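# Load two AA batteries into a remote control

## Task

Insert both AA batteries into the open battery compartment of the remote control. Each must face the correct polarity direction and be pressed fully home against its spring contact. The remote itself may be repositioned.

## Robot and tools

Robot: two arms, left_arm and right_arm, each with a parallel two-finger gripper and a wrist camera. Per the calibration, the left base sits near (-0.006, +0.345, +0.014) m and the right near (+0.002, -0.305, +0.012) m, both close to level. Other cameras: cam_high and cam_low, fixed on a beam behind the arms. Wrist views are cam_left_wrist and cam_right_wrist. All images are 672x504.

Scene frame: the origin is at table-top height, halfway between the two nominal bases, a little behind the table's near edge. +x points out over the table, +z points up, and left_arm is on the +y side. Image left and right do not match arm names. Gripper axes: the fingers extend along the gripper's +z, and they open and close along its y. end_effector_position is the point between the finger pads, just under 1 cm behind the tips. Printed positions and orientations can be off by a few cm, more at long reach.

execute_actions(actions, cameras): actions is a list of actions, each run in turn.
- An action is a table of up to 15 rows, each lasting 1/30 s. If it has fewer rows, the last row is held for the remaining steps.
- Every row has exactly 14 numbers in [-1, 1]. The first 7 are left_arm: dx, dy, dz, rx, ry, rz, opening. The next 7 are right_arm in the same order. Both arms are always included.
- dx..rz are offsets, not poses. They are measured from that arm's Hand target as it was when the action began, along that Hand target's own axes. Each row counts from that same start point, not from the previous row. A new action starts from the updated Hand target, so sending the same offset again moves the arm further.
- Scale: 1.0 equals 0.6 m for dx, dy, dz and 180 degrees for the rotation. rx, ry, rz form a single rotation vector.
- opening is absolute: +1 is fully open (about 87 mm between pads), 0.5 about 69 mm, 0 about 43 mm, -0.5 about 18 mm, -1 closed. Sending 0 is a real half-open command. To leave a gripper unchanged, repeat its current command.
- Six zero pose numbers re-request the Hand target. This is useful when a gripper has settled short of it.
- cameras: a list of names, ["all"], or []. By default you get images only when actions is empty. An unknown name invalidates the call.

move(target, speed, blend, opening_speed, blocking, cameras): drives each gripper in a straight line.
- target is one 14-number row, laid out as above, or a list of up to 15 such rows.
- Every row's offsets count from the Hand targets at the start of the move, not from the previous row.
- speed: top path speed in m/s, from 0.002 to 2.9, default 0.25. Turning is capped at twice that value in rad/s. Give one value, or one per target.
- blend: corner rounding in metres for lists. The default 0 stops at each point.
- opening_speed: how fast openings change, in units per second on the -1..+1 scale, at least 0.2.
- blocking=false returns after about 0.5 s while the move continues.
- A move lasts at least 0.5 s and at most 10 s, and uses about one action per 0.5 s. Paths do not avoid obstacles or the other arm. Faster moves overshoot more and hit harder, and so does aiming far past a contact. Do not route a path close to an arm's own base; go around it.
- The result adds a "move:" line giving how it ended: done, off_target, moving, held, fault, and so on. It may also show limits (paced = clipped, held = steps withheld). done means the arm is within 10 mm and 2 degrees of its target; it says nothing about contact.

wait(seconds 0 to 10, cameras): lets time pass while each arm holds its last command, or lets a running move continue. stop(cameras): brakes a running move. zoom_image(camera, region [x0,y0,x1,y1]): magnifies up to 504x504 px of that camera's latest image. read_manual(section): licence texts only. finished_scene(scene): ends the current scene, given by its number. This is final, and the goal must hold without the robot.

Result lines:
- end_effector_position (m) and end_effector_quat_wxyz are in the scene frame.
- Hand target is the last commanded pose after clipping, and it is the base for the next offsets.
- Tool commands shows the current opening commands.
- grip_measured is the finger position on the command scale. Joint positions ends with the gripper on a 0 (closed) to 1 (open) scale.
- Joint velocities may read "within noise".
- Joint torques include gravity and use the joint order. Joints 1-3 wrap sign at ±28 N m.
- Action calls also list some step positions.

Control behaviour:
- Each step, the commanded orientation is clipped to within 40 degrees of the measured one, and position is favoured over orientation. Friction and gravity can leave the gripper low, short or tilted, and small moves may go astray. Check pose and tilt after every move and correct as needed.
- To grip, command about 0.04 below the grip_measured reading at first contact for full force, or less for a lighter hold. A fast close squeezes harder.
- To end a push, command the target back past where the gripper actually is.

Avoid:
- Dropping parts, releasing moving parts, fast impacts, and hard pushes into heavy or fixed things.
- Letting anything fall or be left off the table.
- The fixtures: the bar under the bases, the plate behind it and the low rail. These stand up to about 3 cm above the table and give no warning.
- Contact or pressing between the two arms. The clearance check does not protect grippers, housings or wrist cameras. Never close one gripper on the other's fingers.
- Putting strain on camera cables.
- Motor heat: holding loads, outstretched arms, or pushing at unreachable poses. MOTOR HOT appears at 75 °C. At 90 °C the arm folds and idles, and at 100 °C it falls.
- Time spent thinking counts as robot time. Loose objects may occasionally be nudged by outside pushes.

Each tool is called after "Request:" as name(argument=value, ...), one argument or row to a line, values as JSON.

## Session

Request:
execute_actions(
  actions=[],
)

Scene clock: 0.00 s.
left_arm: end_effector_position=(+0.2519, +0.2347, +0.1713) grip_measured=+0.969 end_effector_quat_wxyz=(+0.592, +0.003, +0.803, -0.065) | right_arm: end_effector_position=(+0.2648, -0.0946, +0.2298) grip_measured=+1.000 end_effector_quat_wxyz=(+0.606, -0.160, +0.743, +0.233)
Joint positions: left_arm=[-0.813 0.73 0.416 -0.061 -0.623 -0.288 0.984] | right_arm=[0.689 0.785 0.551 0.111 0.1 0.198 1]
Joint velocities: within noise
Joint torques (N m): no reading
Heat: left arm: 38 °C; right arm: 39 °C.
Hand target: left_arm +0.2524, +0.2337, +0.1742; +0.594, +0.003, +0.802, -0.067 | right_arm +0.2657, -0.0941, +0.2396; +0.615, -0.157, +0.736, +0.237
Tool commands: left_gripper/opening=+1.0 right_gripper/opening=+1.0

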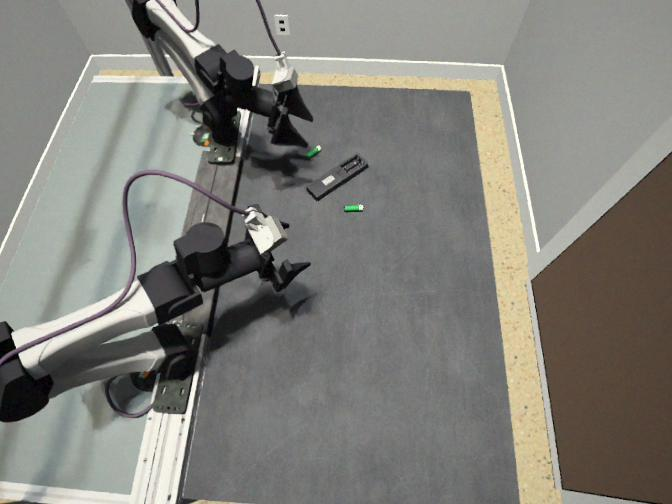

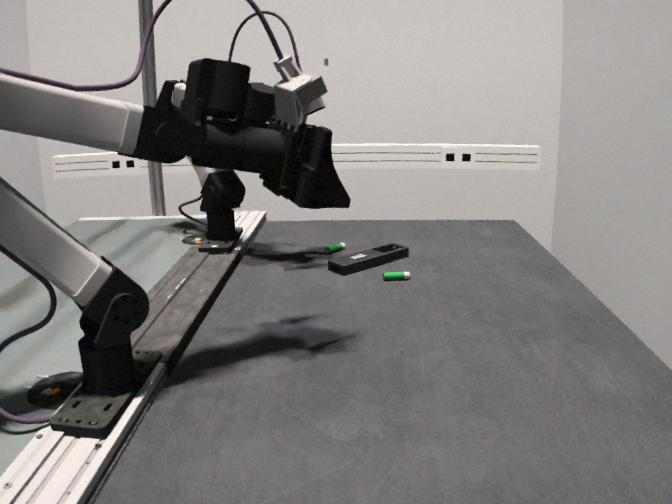

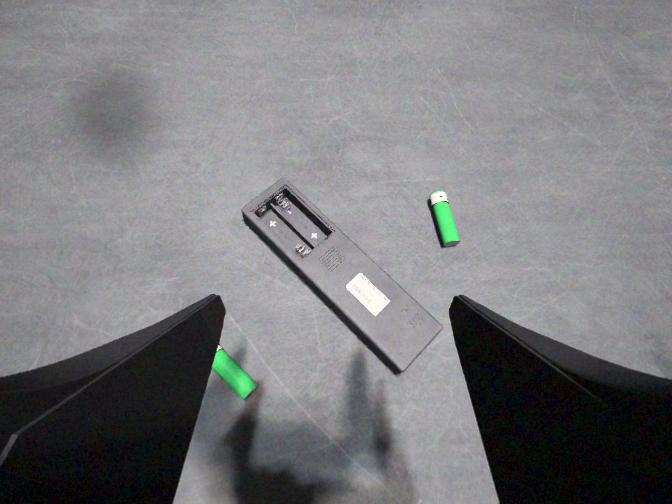

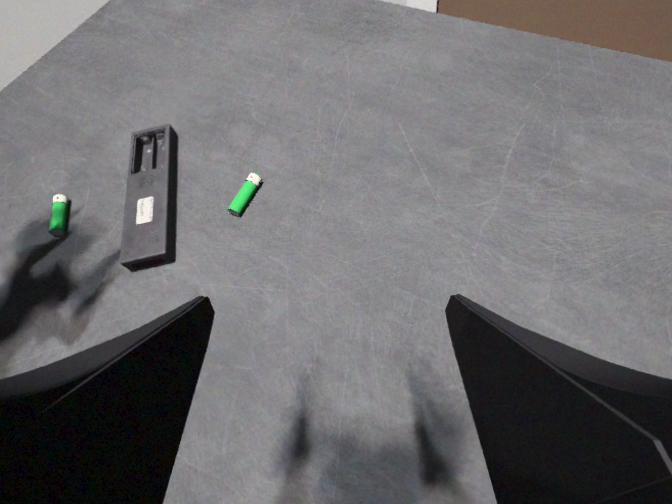

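Request:
zoom_image(
  camera="cam_left_wrist",
  region=[200, 160, 480, 400],
)

Request:
zoom_image(
  camera="cam_left_wrist",
  region=[230, 170, 350, 270],
)

Request:
zoom_image(
  camera="cam_high",
  region=[270, 120, 400, 230],
)

Scaled by 1.800 from the camera's 672x504 image, which has a finer 960x720 frame.

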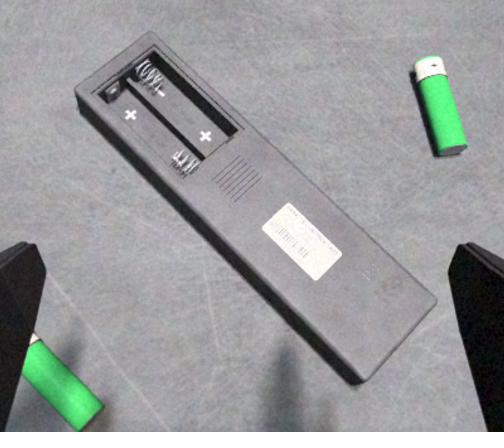

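Scaled by 4.200 from the camera's 672x504 image, which has a finer 960x720 frame.

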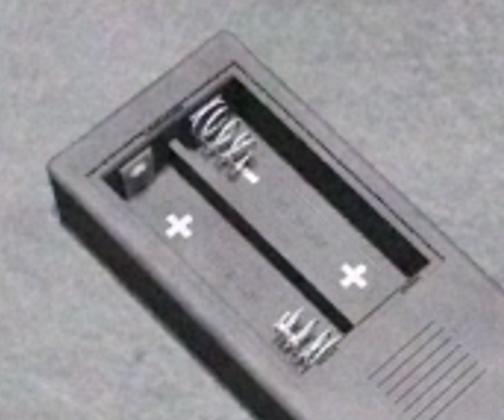

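Scaled by 3.877 from the camera's 672x504 image, which has a finer 960x720 frame.

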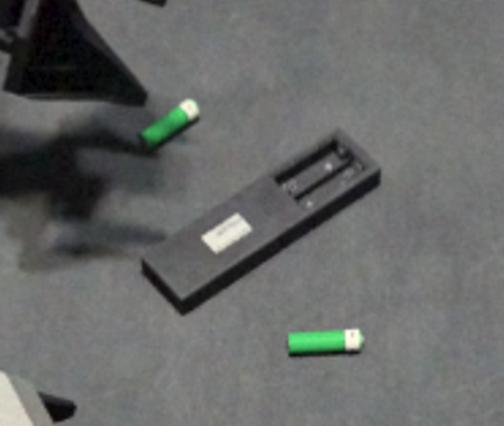

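Request:
move(
  target=[-0.075,0.037,0.233,0,0.239,0,1,0,0,0,0,0,0,1],
  cameras=["cam_left_wrist","cam_high"],
)

Request:
zoom_image(
  camera="cam_left_wrist",
  region=[180, 100, 480, 325],
)

Scene clock: 5.57 s.
left_arm: end_effector_position=(+0.3968, +0.2463, +0.1696) grip_measured=+0.969 end_effector_quat_wxyz=(+0.257, +0.021, +0.965, -0.056) | right_arm: end_effector_position=(+0.2648, -0.0946, +0.2298) grip_measured=+1.000 end_effector_quat_wxyz=(+0.606, -0.160, +0.743, +0.233)
Joint positions: left_arm=[-0.31 1.787 1.611 -0.875 -0.042 -0.189 0.984] | right_arm=[0.689 0.785 0.551 0.111 0.1 0.198 1]
Joint torques (N m): left_arm=[0.08 -8.23 12.88 1.32 -0.02 0.21] | right_arm=[0.08 -1.54 7.91 2.43 0.06 -0.11]
Heat: left arm: 38 °C; right arm: 40 °C.
Hand target: left_arm +0.4005, +0.2436, +0.1746; +0.258, +0.027, +0.964, -0.061 | right_arm +0.2657, -0.0941, +0.2396; +0.615, -0.157, +0.736, +0.237
Off the commanded pose: left_arm 0.007 m, 1 deg | right_arm 0.010 m, 1 deg.
move: done
Images, in order (width x height): cam_high 672x504, cam_left_wrist 672x504.

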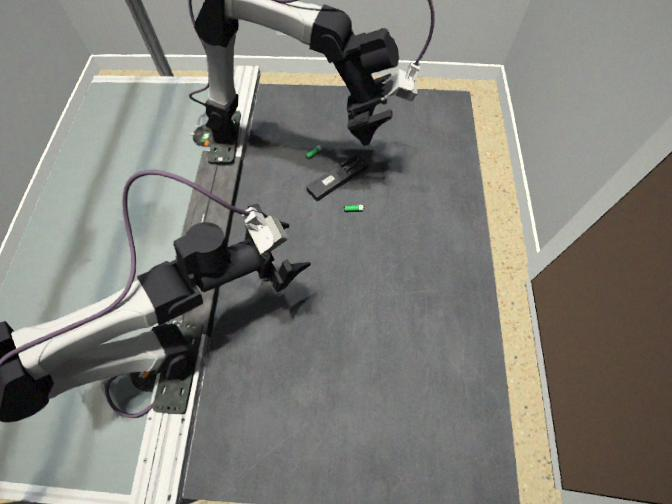

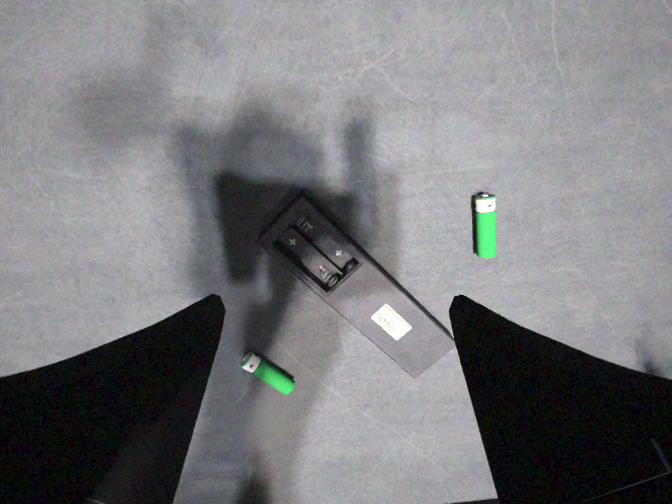

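Scaled by 1.680 from the camera's 672x504 image, which has a finer 960x720 frame.

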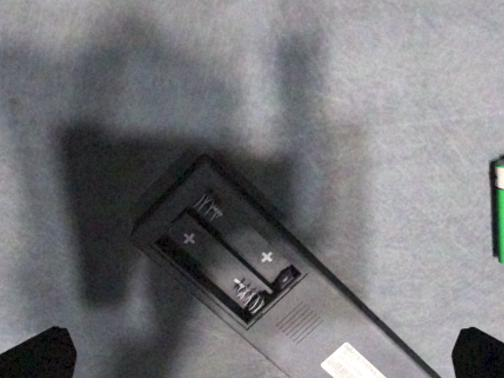

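Request:
zoom_image(
  camera="cam_left_wrist",
  region=[430, 170, 530, 270],
)

Request:
zoom_image(
  camera="cam_left_wrist",
  region=[220, 320, 320, 420],
)

Request:
zoom_image(
  camera="cam_left_wrist",
  region=[250, 180, 370, 300],
)

Scaled by 5.040 from the camera's 672x504 image, which has a finer 960x720 frame.

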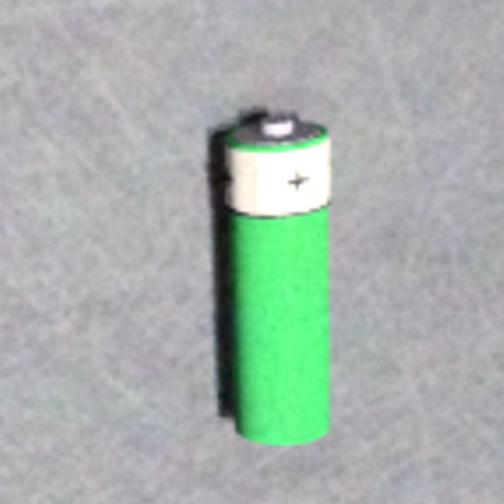

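Scaled by 5.040 from the camera's 672x504 image, which has a finer 960x720 frame.

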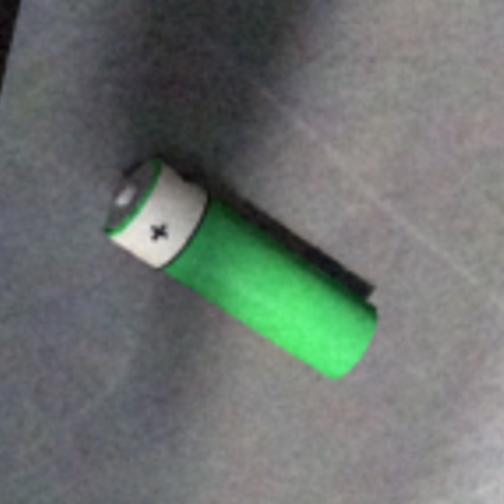

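Scaled by 4.200 from the camera's 672x504 image, which has a finer 960x720 frame.

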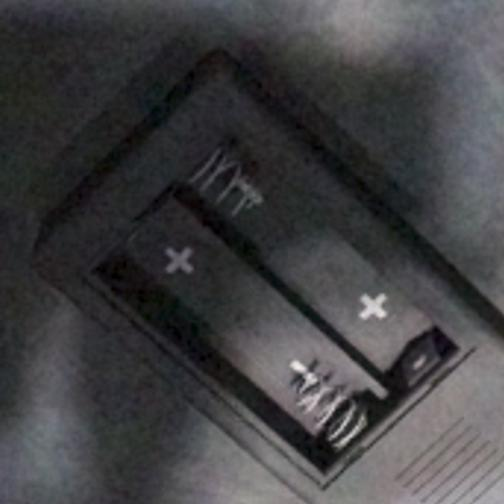

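Request:
move(
  target=[0.279,0.084,-0.027,-0.106,0.141,-0.2725,1,0,0,0,0,0,0,1],
  cameras=["cam_left_wrist"],
)

Scene clock: 9.73 s.
left_arm: end_effector_position=(+0.2597, +0.3003, +0.0971) grip_measured=+0.969 end_effector_quat_wxyz=(+0.007, -0.394, +0.919, +0.003) | right_arm: end_effector_position=(+0.2648, -0.0946, +0.2298) grip_measured=+1.000 end_effector_quat_wxyz=(+0.606, -0.160, +0.743, +0.233)
Joint positions: left_arm=[-0.148 1.67 1.253 -1.15 -0.052 -0.902 0.984] | right_arm=[0.689 0.785 0.551 0.111 0.1 0.198 1]
Joint torques (N m): left_arm=[0.2 -9.58 6.58 0.22 -0.09 0] | right_arm=[0.09 -1.57 7.92 2.44 0.06 -0.11]
Heat: left arm: 40 °C; right arm: 41 °C.
Hand target: left_arm +0.2520, +0.2991, +0.0994; +0.000, -0.399, +0.917, +0.000 | right_arm +0.2657, -0.0941, +0.2396; +0.615, -0.157, +0.736, +0.237
Off the commanded pose: left_arm 0.008 m, 1 deg | right_arm 0.010 m, 1 deg.
move: done
Images, in order (width x height): cam_left_wrist 672x504.

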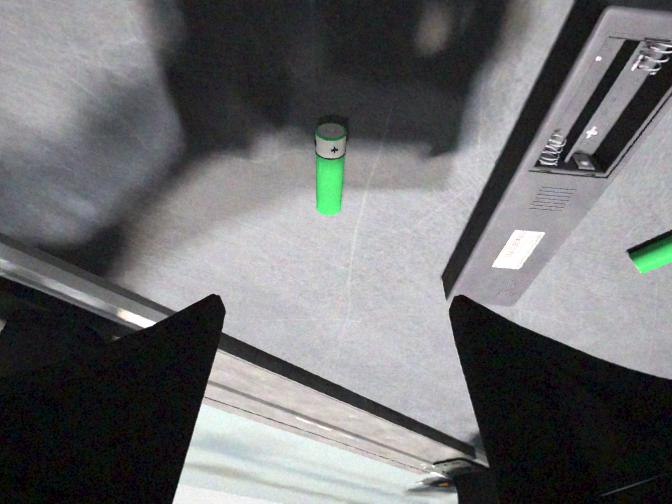

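Request:
move(
  target=[0.008,0.004,0.11,0,0,0,0.2,0,0,0,0,0,0,1],
  cameras=["cam_left_wrist"],
  speed=0.1,
)

Scene clock: 13.00 s.
left_arm: end_effector_position=(+0.2477, +0.2988, +0.0386) grip_measured=+0.200 end_effector_quat_wxyz=(+0.004, -0.395, +0.919, +0.004) | right_arm: end_effector_position=(+0.2648, -0.0946, +0.2298) grip_measured=+1.000 end_effector_quat_wxyz=(+0.606, -0.160, +0.743, +0.233)
Joint positions: left_arm=[-0.148 1.697 1.039 -0.916 -0.051 -0.903 0.6] | right_arm=[0.689 0.785 0.551 0.111 0.1 0.198 1]
Joint torques (N m): left_arm=[0.32 -6.5 6.34 0.6 -0.1 -0.02] | right_arm=[0.09 -1.55 7.92 2.44 0.07 -0.11]
Heat: left arm: 40 °C; right arm: 41 °C.
Hand target: left_arm +0.2469, +0.2973, +0.0334; +0.000, -0.399, +0.917, +0.000 | right_arm +0.2657, -0.0941, +0.2396; +0.615, -0.157, +0.736, +0.237
Off the commanded pose: left_arm 0.005 m, 1 deg | right_arm 0.010 m, 1 deg.
move: done
Images, in order (width x height): cam_left_wrist 672x504.

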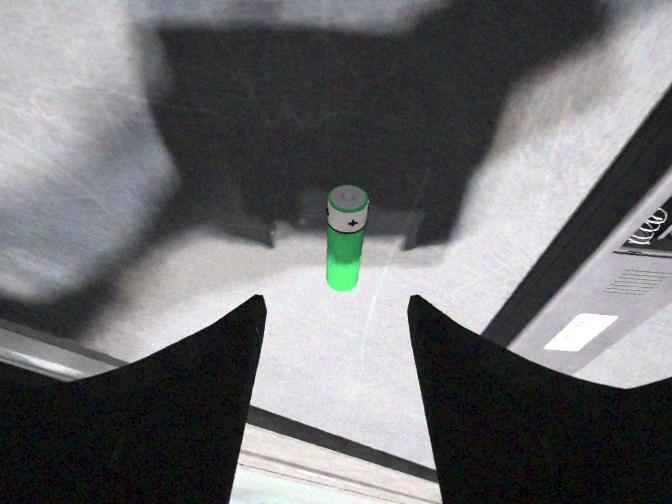

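Request:
move(
  target=[0,0,0.043,0,0,0,0.2,0,0,0,0,0,0,1],
  cameras=["cam_left_wrist"],
  speed=0.05,
)

Scene clock: 14.37 s.
left_arm: end_effector_position=(+0.2487, +0.2987, +0.0131) grip_measured=+0.200 end_effector_quat_wxyz=(+0.005, -0.396, +0.918, +0.003) | right_arm: end_effector_position=(+0.2648, -0.0946, +0.2298) grip_measured=+1.000 end_effector_quat_wxyz=(+0.606, -0.160, +0.743, +0.233)
Joint positions: left_arm=[-0.144 1.744 0.981 -0.809 -0.051 -0.903 0.6] | right_arm=[0.689 0.785 0.551 0.111 0.1 0.198 1]
Joint torques (N m): left_arm=[0.32 -6.52 5.93 0.57 -0.11 0.03] | right_arm=[0.1 -1.55 7.91 2.44 0.07 -0.11]
Heat: left arm: 41 °C; right arm: 41 °C.
Hand target: left_arm +0.2469, +0.2974, +0.0076; +0.000, -0.399, +0.917, +0.000 | right_arm +0.2657, -0.0941, +0.2396; +0.615, -0.157, +0.736, +0.237
Off the commanded pose: left_arm 0.006 m, 1 deg | right_arm 0.010 m, 1 deg.
move: done
Images, in order (width x height): cam_left_wrist 672x504.

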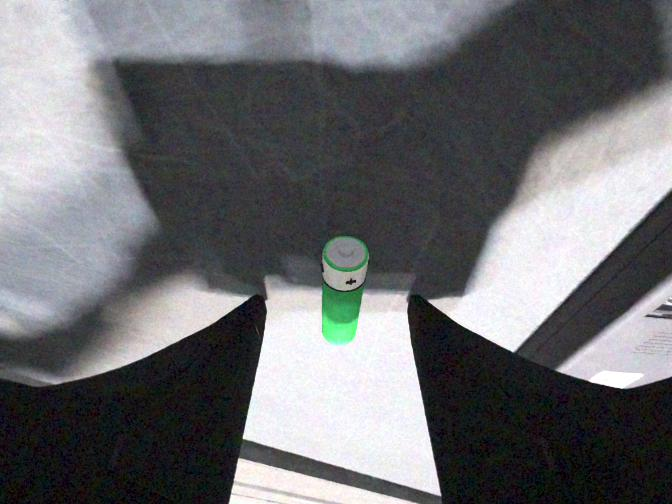

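Request:
move(
  target=[0,0,0,0,0,0,-0.72,0,0,0,0,0,0,1],
  cameras=["cam_left_wrist"],
  opening_speed=0.6,
)

Scene clock: 16.30 s.
left_arm: end_effector_position=(+0.2489, +0.2986, +0.0131) grip_measured=-0.618 end_effector_quat_wxyz=(+0.005, -0.396, +0.918, +0.003) | right_arm: end_effector_position=(+0.2648, -0.0946, +0.2298) grip_measured=+1.000 end_effector_quat_wxyz=(+0.606, -0.160, +0.743, +0.233)
Joint positions: left_arm=[-0.144 1.744 0.981 -0.808 -0.051 -0.903 0.191] | right_arm=[0.689 0.785 0.551 0.111 0.1 0.198 1]
Joint torques (N m): left_arm=[0.32 -6.54 5.94 0.6 -0.1 0.02] | right_arm=[0.09 -1.55 7.91 2.44 0.06 -0.11]
Heat: left arm: 41 °C; right arm: 42 °C.
Hand target: left_arm +0.2469, +0.2974, +0.0076; +0.000, -0.399, +0.917, +0.000 | right_arm +0.2657, -0.0941, +0.2396; +0.615, -0.157, +0.736, +0.237
Off the commanded pose: left_arm 0.006 m, 1 deg | right_arm 0.010 m, 1 deg.
move: done
Images, in order (width x height): cam_left_wrist 672x504.

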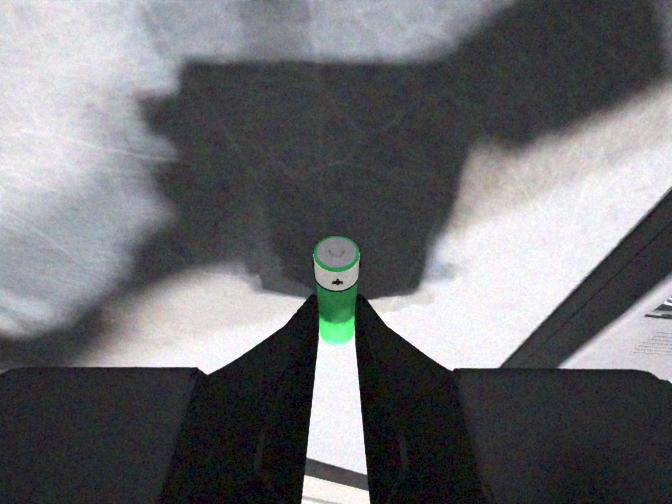

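Request:
move(
  target=[
    [0,0,-0.1,0,0,0,-0.72,0,0,0,0,0,0,1],
    [-0.064,-0.202,-0.145,0,0,0.044,-0.72,0,0,0,0,0,0,1],
  ],
  cameras=["cam_left_wrist"],
  speed=0.15,
  blend=[0.03,0],
)

Request:
zoom_image(
  camera="cam_left_wrist",
  region=[230, 80, 460, 330],
)

Scene clock: 19.10 s.
left_arm: end_effector_position=(+0.3597, +0.2484, +0.0918) grip_measured=-0.618 end_effector_quat_wxyz=(+0.003, -0.344, +0.939, +0.005) | right_arm: end_effector_position=(+0.2648, -0.0946, +0.2298) grip_measured=+1.000 end_effector_quat_wxyz=(+0.606, -0.160, +0.743, +0.233)
Joint positions: left_arm=[-0.259 2.11 1.805 -1.276 -0.05 -0.905 0.191] | right_arm=[0.689 0.785 0.551 0.111 0.1 0.198 1]
Joint torques (N m): left_arm=[-0.59 -10.21 11.48 0.17 -0.1 0.18] | right_arm=[0.09 -1.55 7.94 2.44 0.06 -0.11]
Heat: left arm: 41 °C; right arm: 42 °C.
Hand target: left_arm +0.3618, +0.2429, +0.0945; +0.000, -0.335, +0.942, +0.000 | right_arm +0.2657, -0.0941, +0.2396; +0.615, -0.157, +0.736, +0.237
Off the commanded pose: left_arm 0.006 m, 1 deg | right_arm 0.010 m, 1 deg.
move: done; blend cut to 0.0299 m at target 1
Images, in order (width x height): cam_left_wrist 672x504.

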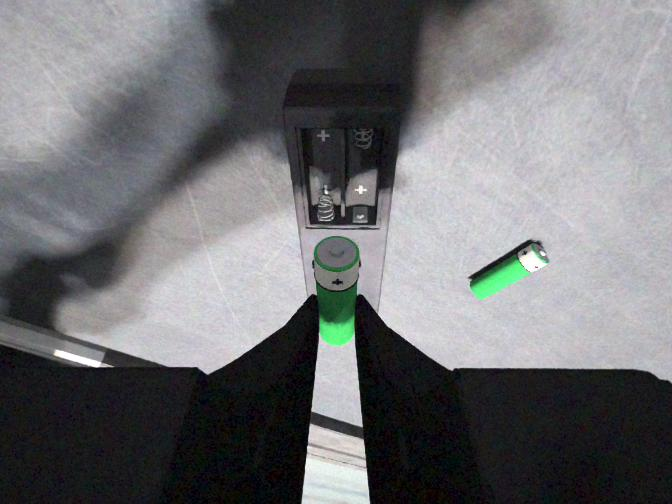

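Scaled by 2.016 from the camera's 672x504 image, which has a finer 960x720 frame.

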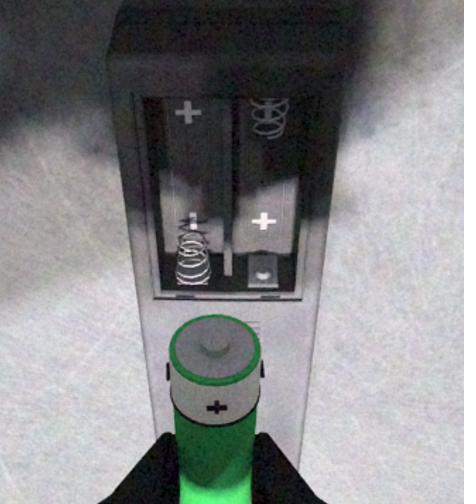

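Request:
move(
  target=[-0.0133,0.01,0.03,0,-0.139,0,-0.72,0,0,0,0,0,0,1],
  cameras=["cam_left_wrist"],
  speed=0.1,
)

Request:
zoom_image(
  camera="cam_left_wrist",
  region=[230, 140, 460, 370],
)

Scene clock: 23.10 s.
left_arm: end_effector_position=(+0.3626, +0.2543, +0.0702) grip_measured=-0.618 end_effector_quat_wxyz=(+0.187, -0.324, +0.924, +0.078) | right_arm: end_effector_position=(+0.2648, -0.0946, +0.2298) grip_measured=+1.000 end_effector_quat_wxyz=(+0.606, -0.160, +0.743, +0.233)
Joint positions: left_arm=[-0.396 1.92 1.437 -0.899 -0.393 -0.971 0.191] | right_arm=[0.689 0.785 0.551 0.111 0.1 0.198 1]
Joint torques (N m): left_arm=[-0.7 -12.98 6.83 1.03 -0.55 -0.05] | right_arm=[0.09 -1.55 7.92 2.44 0.06 -0.11]
Heat: left arm: 43 °C; right arm: 42 °C.
Hand target: left_arm +0.3642, +0.2525, +0.0766; +0.204, -0.327, +0.920, +0.073 | right_arm +0.2657, -0.0941, +0.2396; +0.615, -0.157, +0.736, +0.237
Off the commanded pose: left_arm 0.007 m, 2 deg | right_arm 0.010 m, 1 deg.
move: done
Images, in order (width x height): cam_left_wrist 672x504.

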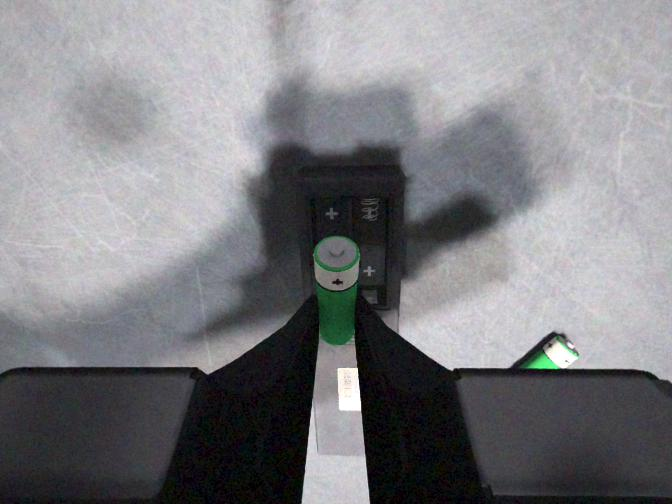

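Scaled by 2.191 from the camera's 672x504 image, which has a finer 960x720 frame.

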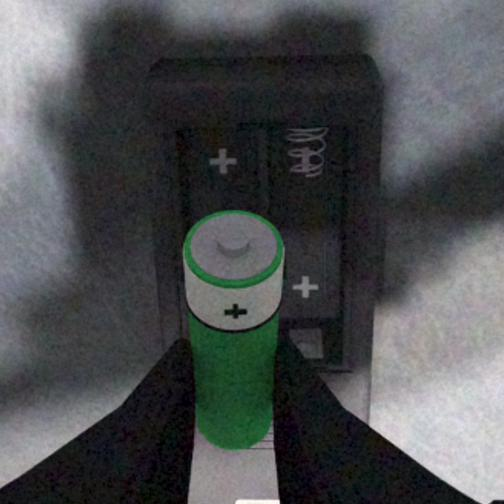

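Request:
move(
  target=[0.0073,0.005,0.042,0,0,0,-0.72,0,0,0,0,0,0,1],
  cameras=["cam_left_wrist","cam_low","cam_high"],
  speed=0.08,
)

Request:
zoom_image(
  camera="cam_left_wrist",
  region=[230, 140, 460, 370],
)

Request:
zoom_image(
  camera="cam_low",
  region=[310, 210, 430, 300],
)

Scene clock: 24.97 s.
left_arm: end_effector_position=(+0.3671, +0.2570, +0.0546) grip_measured=-0.618 end_effector_quat_wxyz=(+0.199, -0.330, +0.920, +0.070) | right_arm: end_effector_position=(+0.2648, -0.0946, +0.2298) grip_measured=+1.000 end_effector_quat_wxyz=(+0.606, -0.160, +0.743, +0.233)
Joint positions: left_arm=[-0.385 1.92 1.369 -0.797 -0.394 -0.965 0.191] | right_arm=[0.689 0.785 0.551 0.111 0.1 0.198 1]
Joint torques (N m): left_arm=[0.16 -10.4 6.8 1.12 -0.48 0.18] | right_arm=[0.08 -1.55 7.92 2.44 0.06 -0.11]
Heat: left arm: 43 °C; right arm: 43 °C.
Hand target: left_arm +0.3675, +0.2591, +0.0519; +0.204, -0.327, +0.920, +0.073 | right_arm +0.2657, -0.0941, +0.2396; +0.615, -0.157, +0.736, +0.237
Off the commanded pose: left_arm 0.003 m, 1 deg | right_arm 0.010 m, 1 deg.
move: done
Images, in order (width x height): cam_high 672x504, cam_low 672x504, cam_left_wrist 672x504.

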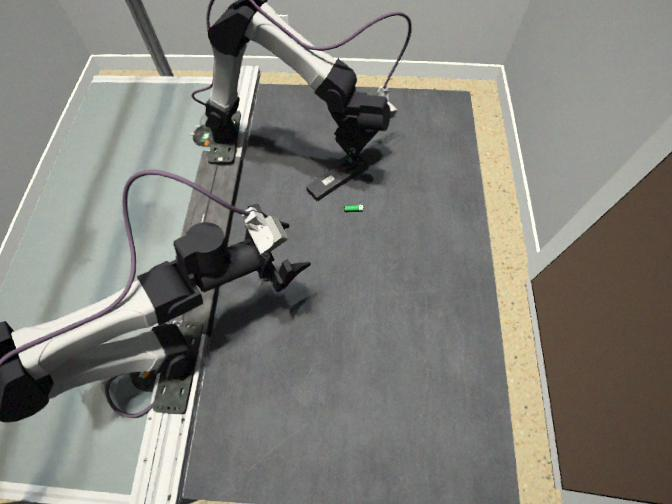

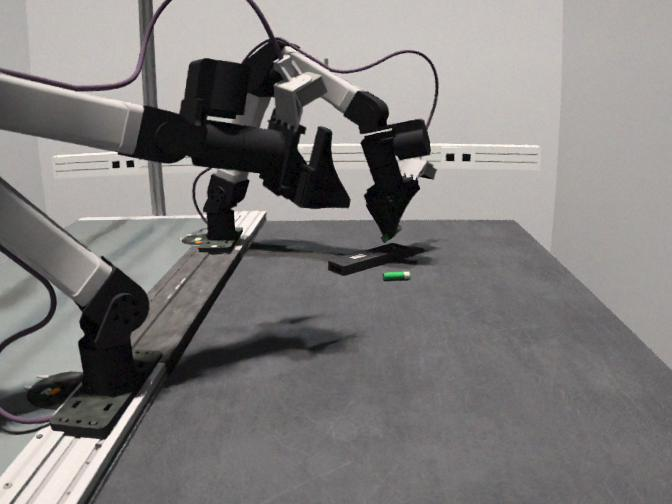

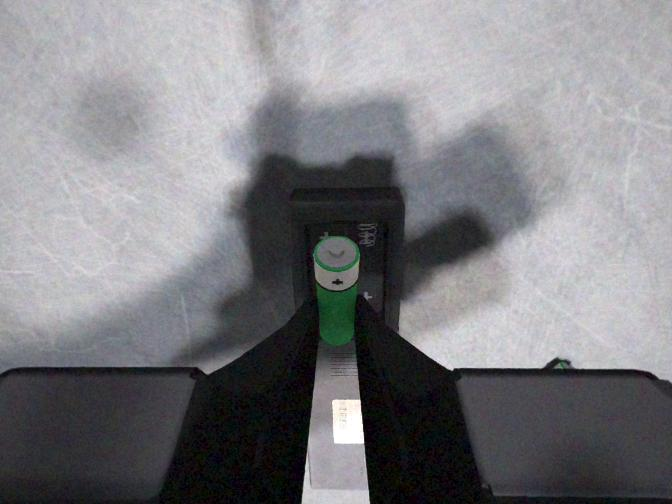

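Scaled by 2.191 from the camera's 672x504 image, which has a finer 960x720 frame.

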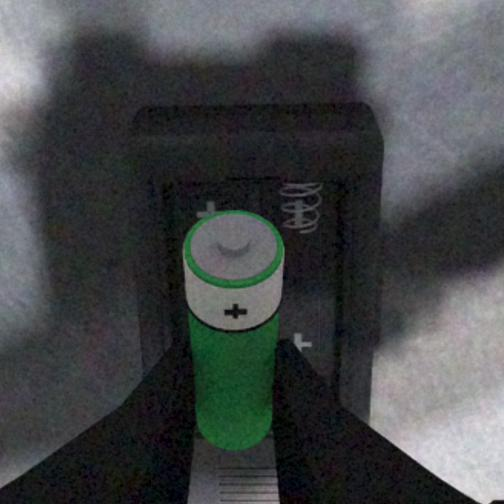

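Scaled by 4.200 from the camera's 672x504 image, which has a finer 960x720 frame.

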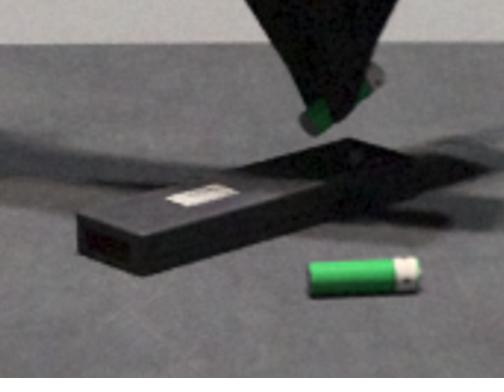

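Request:
move(
  target=[0.0132,0.0075,0.0306,0,0,0,-0.72,0,0,0,0,0,0,1],
  cameras=["cam_left_wrist","cam_low"],
  speed=0.06,
)

Request:
zoom_image(
  camera="cam_left_wrist",
  region=[230, 140, 460, 370],
)

Request:
zoom_image(
  camera="cam_low",
  region=[310, 210, 430, 300],
)

Scene clock: 26.67 s.
left_arm: end_effector_position=(+0.3658, +0.2608, +0.0387) grip_measured=-0.618 end_effector_quat_wxyz=(+0.204, -0.331, +0.919, +0.068) | right_arm: end_effector_position=(+0.2648, -0.0946, +0.2298) grip_measured=+1.000 end_effector_quat_wxyz=(+0.606, -0.160, +0.743, +0.233)
Joint positions: left_arm=[-0.375 1.92 1.301 -0.713 -0.394 -0.955 0.191] | right_arm=[0.689 0.785 0.551 0.111 0.1 0.198 1]
Joint torques (N m): left_arm=[0.2 -9.06 6.78 1.17 -0.45 0.17] | right_arm=[0.08 -1.55 7.92 2.44 0.07 -0.11]
Heat: left arm: 43 °C; right arm: 43 °C.
Hand target: left_arm +0.3651, +0.2630, +0.0319; +0.204, -0.327, +0.920, +0.073 | right_arm +0.2657, -0.0941, +0.2396; +0.615, -0.157, +0.736, +0.237
Off the commanded pose: left_arm 0.007 m, 1 deg | right_arm 0.010 m, 1 deg.
move: done
Images, in order (width x height): cam_low 672x504, cam_left_wrist 672x504.

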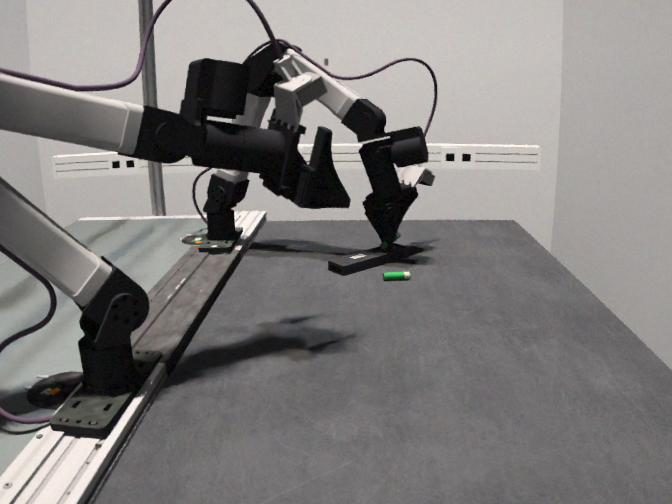

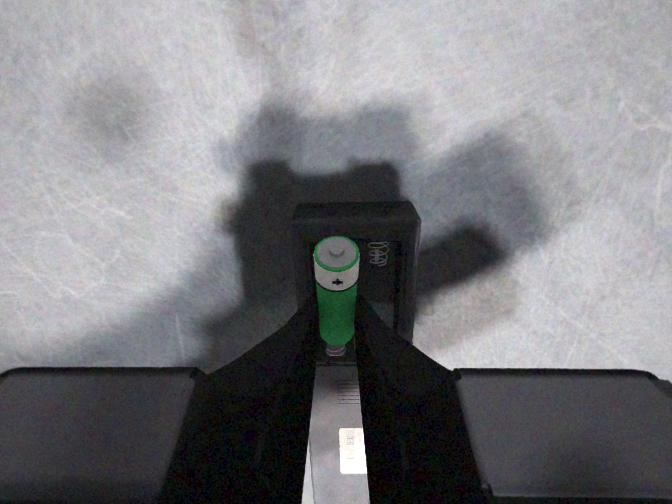

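Scaled by 2.191 from the camera's 672x504 image, which has a finer 960x720 frame.

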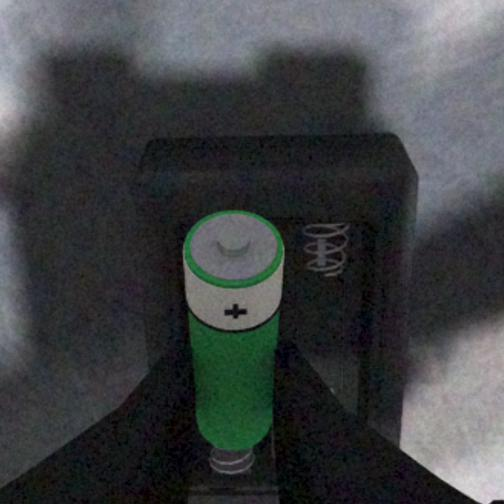

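Scaled by 4.200 from the camera's 672x504 image, which has a finer 960x720 frame.

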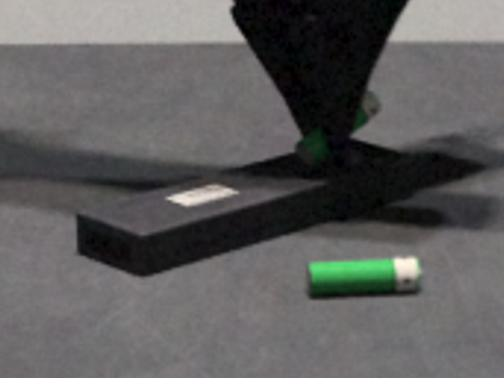

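Request:
move(
  target=[0.0066,0,0.0153,0,0,0,-0.72,0,0,0,0,0,0,1],
  cameras=["cam_left_wrist","cam_low"],
  speed=0.04,
)

Request:
zoom_image(
  camera="cam_left_wrist",
  region=[230, 170, 460, 400],
)

Request:
zoom_image(
  camera="cam_low",
  region=[310, 210, 430, 300],
)

Scene clock: 27.80 s.
left_arm: end_effector_position=(+0.3666, +0.2608, +0.0309) grip_measured=-0.618 end_effector_quat_wxyz=(+0.205, -0.330, +0.919, +0.067) | right_arm: end_effector_position=(+0.2648, -0.0946, +0.2298) grip_measured=+1.000 end_effector_quat_wxyz=(+0.606, -0.160, +0.743, +0.233)
Joint positions: left_arm=[-0.374 1.93 1.281 -0.679 -0.394 -0.952 0.191] | right_arm=[0.689 0.785 0.551 0.111 0.1 0.198 1]
Joint torques (N m): left_arm=[0.24 -8.64 6.45 1.19 -0.45 0.17] | right_arm=[0.09 -1.57 7.92 2.44 0.06 -0.11]
Heat: left arm: 43 °C; right arm: 43 °C.
Hand target: left_arm +0.3653, +0.2631, +0.0219; +0.204, -0.327, +0.920, +0.073 | right_arm +0.2657, -0.0941, +0.2396; +0.615, -0.157, +0.736, +0.237
Off the commanded pose: left_arm 0.009 m, 1 deg | right_arm 0.010 m, 1 deg.
move: done
Images, in order (width x height): cam_low 672x504, cam_left_wrist 672x504.

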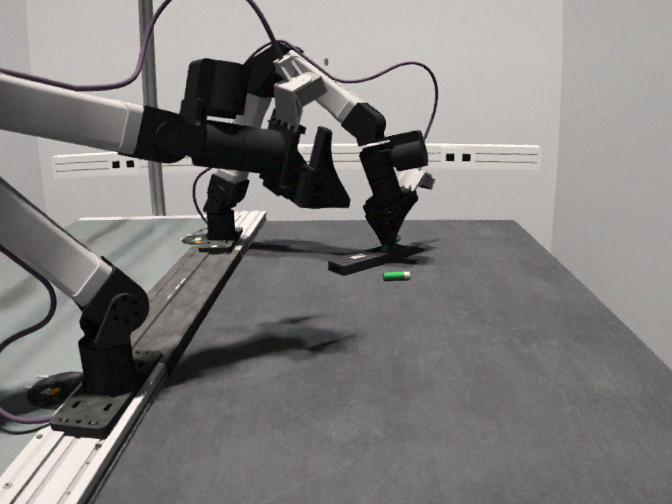

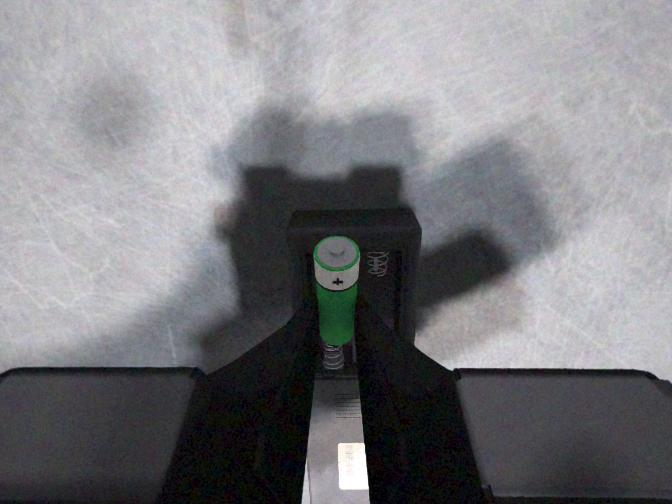

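Scaled by 2.191 from the camera's 672x504 image, which has a finer 960x720 frame.

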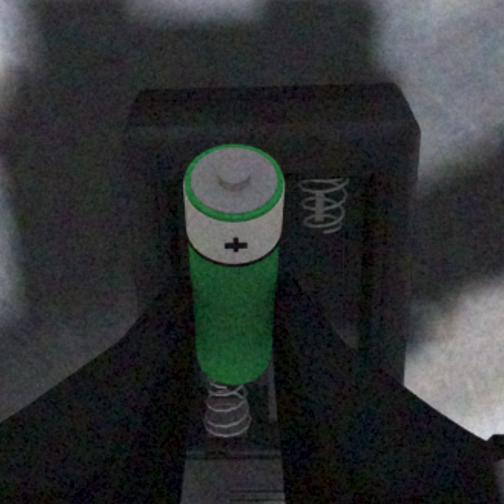

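Scaled by 4.200 from the camera's 672x504 image, which has a finer 960x720 frame.

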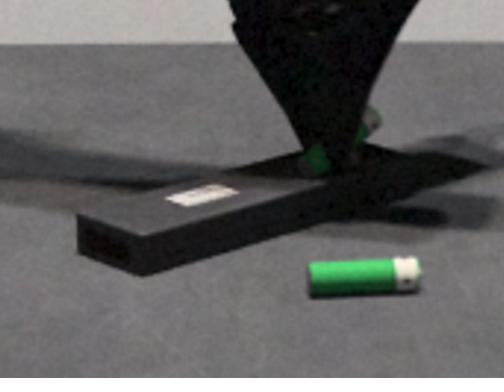

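Request:
move(
  target=[0.0078,0.002,0.0057,0,0,0,-0.72,0,0,0,0,0,0,1],
  cameras=["cam_left_wrist"],
  speed=0.04,
)

Request:
zoom_image(
  camera="cam_left_wrist",
  region=[230, 170, 460, 400],
)

Scene clock: 28.73 s.
left_arm: end_effector_position=(+0.3664, +0.2609, +0.0291) grip_measured=-0.618 end_effector_quat_wxyz=(+0.207, -0.329, +0.919, +0.066) | right_arm: end_effector_position=(+0.2648, -0.0946, +0.2298) grip_measured=+1.000 end_effector_quat_wxyz=(+0.606, -0.160, +0.743, +0.233)
Joint positions: left_arm=[-0.374 1.93 1.272 -0.667 -0.394 -0.949 0.191] | right_arm=[0.689 0.785 0.551 0.111 0.1 0.198 1]
Joint torques (N m): left_arm=[-0.09 -8.66 5.07 1.31 -0.45 0.07] | right_arm=[0.09 -1.55 7.92 2.44 0.06 -0.11]
Heat: left arm: 43 °C; right arm: 43 °C.
Hand target: left_arm +0.3624, +0.2623, +0.0168; +0.204, -0.327, +0.920, +0.073 | right_arm +0.2657, -0.0941, +0.2396; +0.615, -0.157, +0.736, +0.237
Off the commanded pose: left_arm 0.013 m, 1 deg | right_arm 0.010 m, 1 deg.
move: off_target (left_arm)
Images, in order (width x height): cam_left_wrist 672x504.

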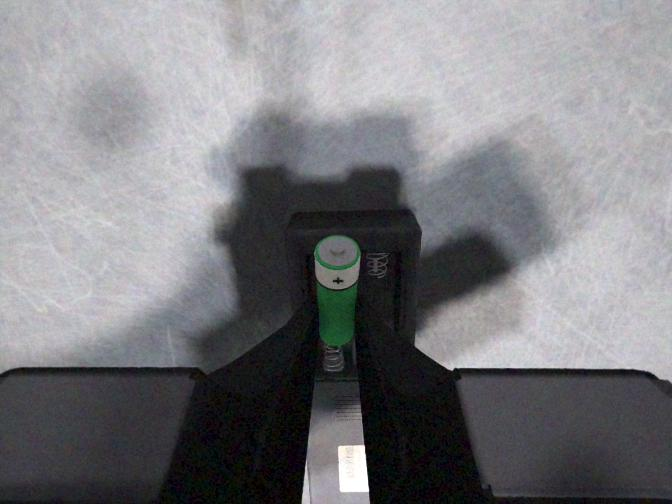

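Scaled by 2.191 from the camera's 672x504 image, which has a finer 960x720 frame.

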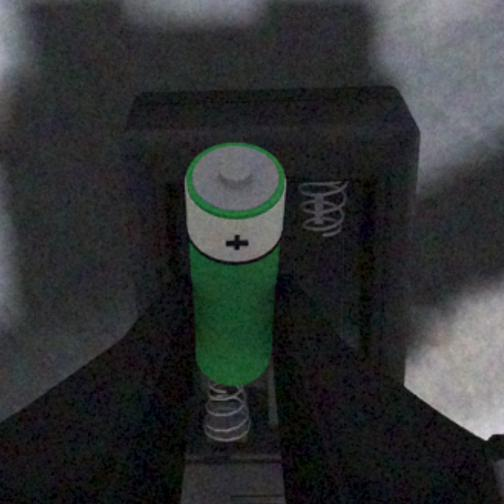

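Request:
move(
  target=[
    [0,0,-0.005,0,0.045,0,-0.72,0,0,0,0,0,0,1],
    [0,0,-0.005,0,0.045,0,-0.45,0,0,0,0,0,0,1],
  ],
  cameras=["cam_left_wrist"],
  speed=0.04,
  opening_speed=0.2,
)

Request:
zoom_image(
  camera="cam_left_wrist",
  region=[230, 170, 460, 400],
)

Scene clock: 33.93 s.
left_arm: end_effector_position=(+0.3641, +0.2609, +0.0224) grip_measured=-0.450 end_effector_quat_wxyz=(+0.150, -0.334, +0.929, +0.045) | right_arm: end_effector_position=(+0.2648, -0.0946, +0.2298) grip_measured=+1.000 end_effector_quat_wxyz=(+0.606, -0.160, +0.743, +0.233)
Joint positions: left_arm=[-0.326 1.982 1.336 -0.739 -0.285 -0.927 0.275] | right_arm=[0.689 0.785 0.551 0.111 0.1 0.198 1]
Joint torques (N m): left_arm=[0.36 -9.01 9.43 0.56 -0.26 0.13] | right_arm=[0.08 -1.55 7.91 2.44 0.06 -0.11]
Heat: left arm: 44 °C; right arm: 43 °C.
Hand target: left_arm +0.3615, +0.2615, +0.0196; +0.139, -0.331, +0.932, +0.050 | right_arm +0.2657, -0.0941, +0.2396; +0.615, -0.157, +0.736, +0.237
Off the commanded pose: left_arm 0.004 m, 1 deg | right_arm 0.010 m, 1 deg.
move: done; target 2's new opening was sent with left_arm's hand 0.010 m and 3 deg from that target
Images, in order (width x height): cam_left_wrist 672x504.

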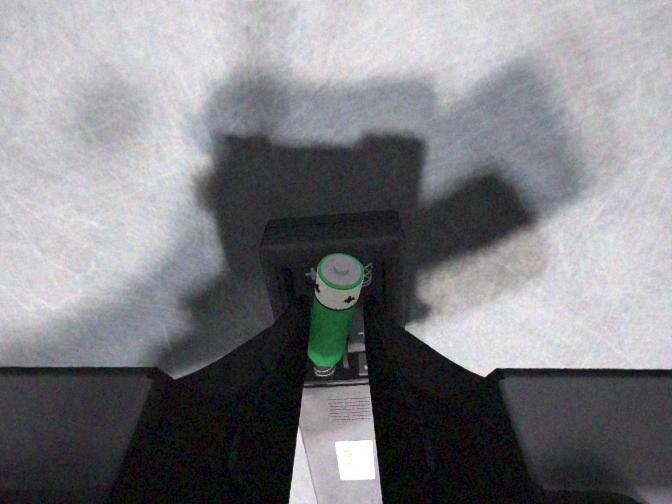

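Scaled by 2.191 from the camera's 672x504 image, which has a finer 960x720 frame.

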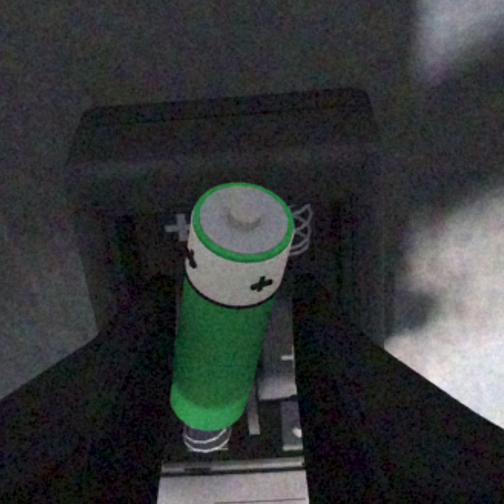

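Request:
move(
  target=[0,0,-0.07,0,0,0,-0.45,0,0,0,0,0,0,1],
  cameras=["cam_left_wrist","cam_high"],
  speed=0.06,
)

Request:
zoom_image(
  camera="cam_left_wrist",
  region=[230, 120, 460, 350],
)

Request:
zoom_image(
  camera="cam_high",
  region=[290, 130, 400, 220],
)

Scene clock: 35.57 s.
left_arm: end_effector_position=(+0.3456, +0.2597, +0.0450) grip_measured=-0.450 end_effector_quat_wxyz=(+0.125, -0.329, +0.934, +0.062) | right_arm: end_effector_position=(+0.2648, -0.0946, +0.2298) grip_measured=+1.000 end_effector_quat_wxyz=(+0.606, -0.160, +0.743, +0.233)
Joint positions: left_arm=[-0.344 1.946 1.386 -0.891 -0.285 -0.944 0.275] | right_arm=[0.689 0.785 0.551 0.111 0.1 0.198 1]
Joint torques (N m): left_arm=[-0.7 -12.38 11.11 0.5 -0.31 -0.04] | right_arm=[0.09 -1.55 7.92 2.44 0.07 -0.11]
Heat: left arm: 44 °C; right arm: 44 °C.
Hand target: left_arm +0.3520, +0.2538, +0.0598; +0.139, -0.331, +0.932, +0.050 | right_arm +0.2657, -0.0941, +0.2396; +0.615, -0.157, +0.736, +0.237
Off the commanded pose: left_arm 0.017 m, 2 deg | right_arm 0.010 m, 1 deg.
move: off_target (left_arm)
Images, in order (width x height): cam_high 672x504, cam_left_wrist 672x504.

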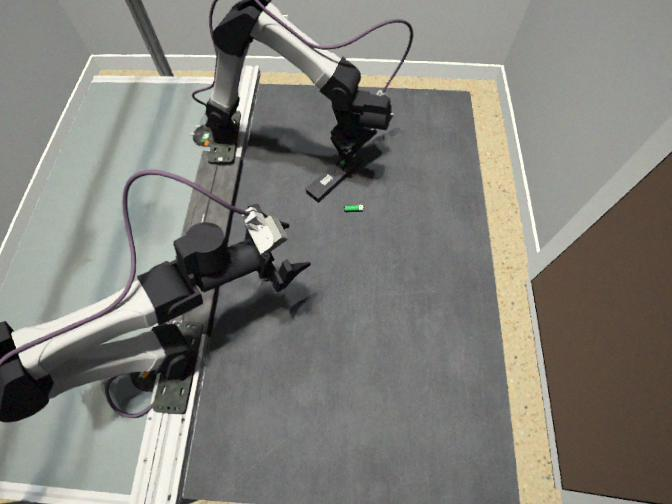

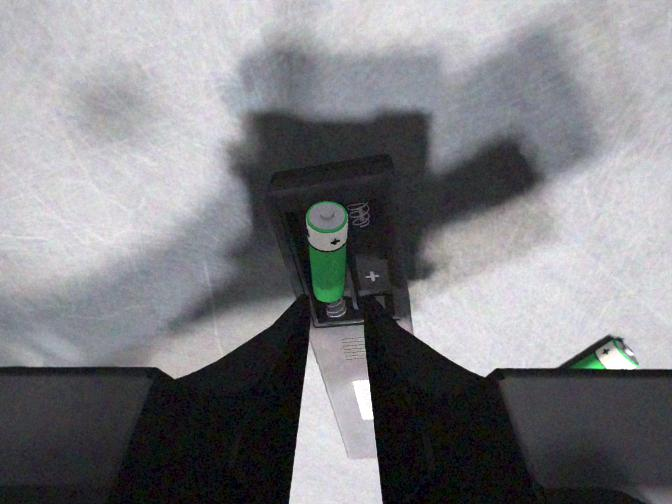

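Scaled by 2.191 from the camera's 672x504 image, which has a finer 960x720 frame.

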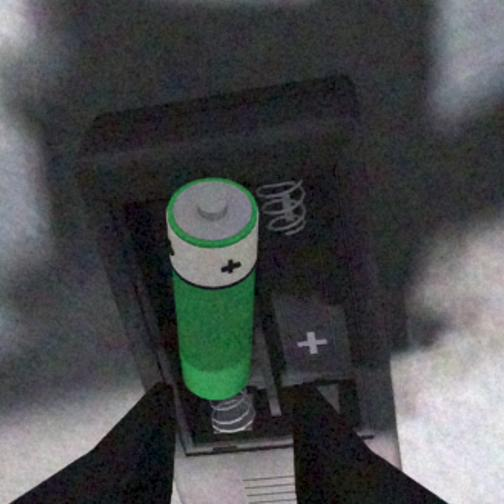

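Scaled by 4.582 from the camera's 672x504 image, which has a finer 960x720 frame.

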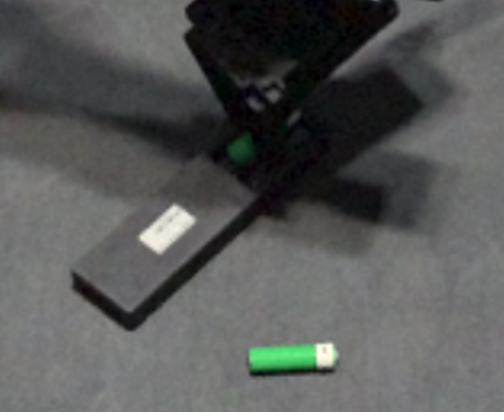

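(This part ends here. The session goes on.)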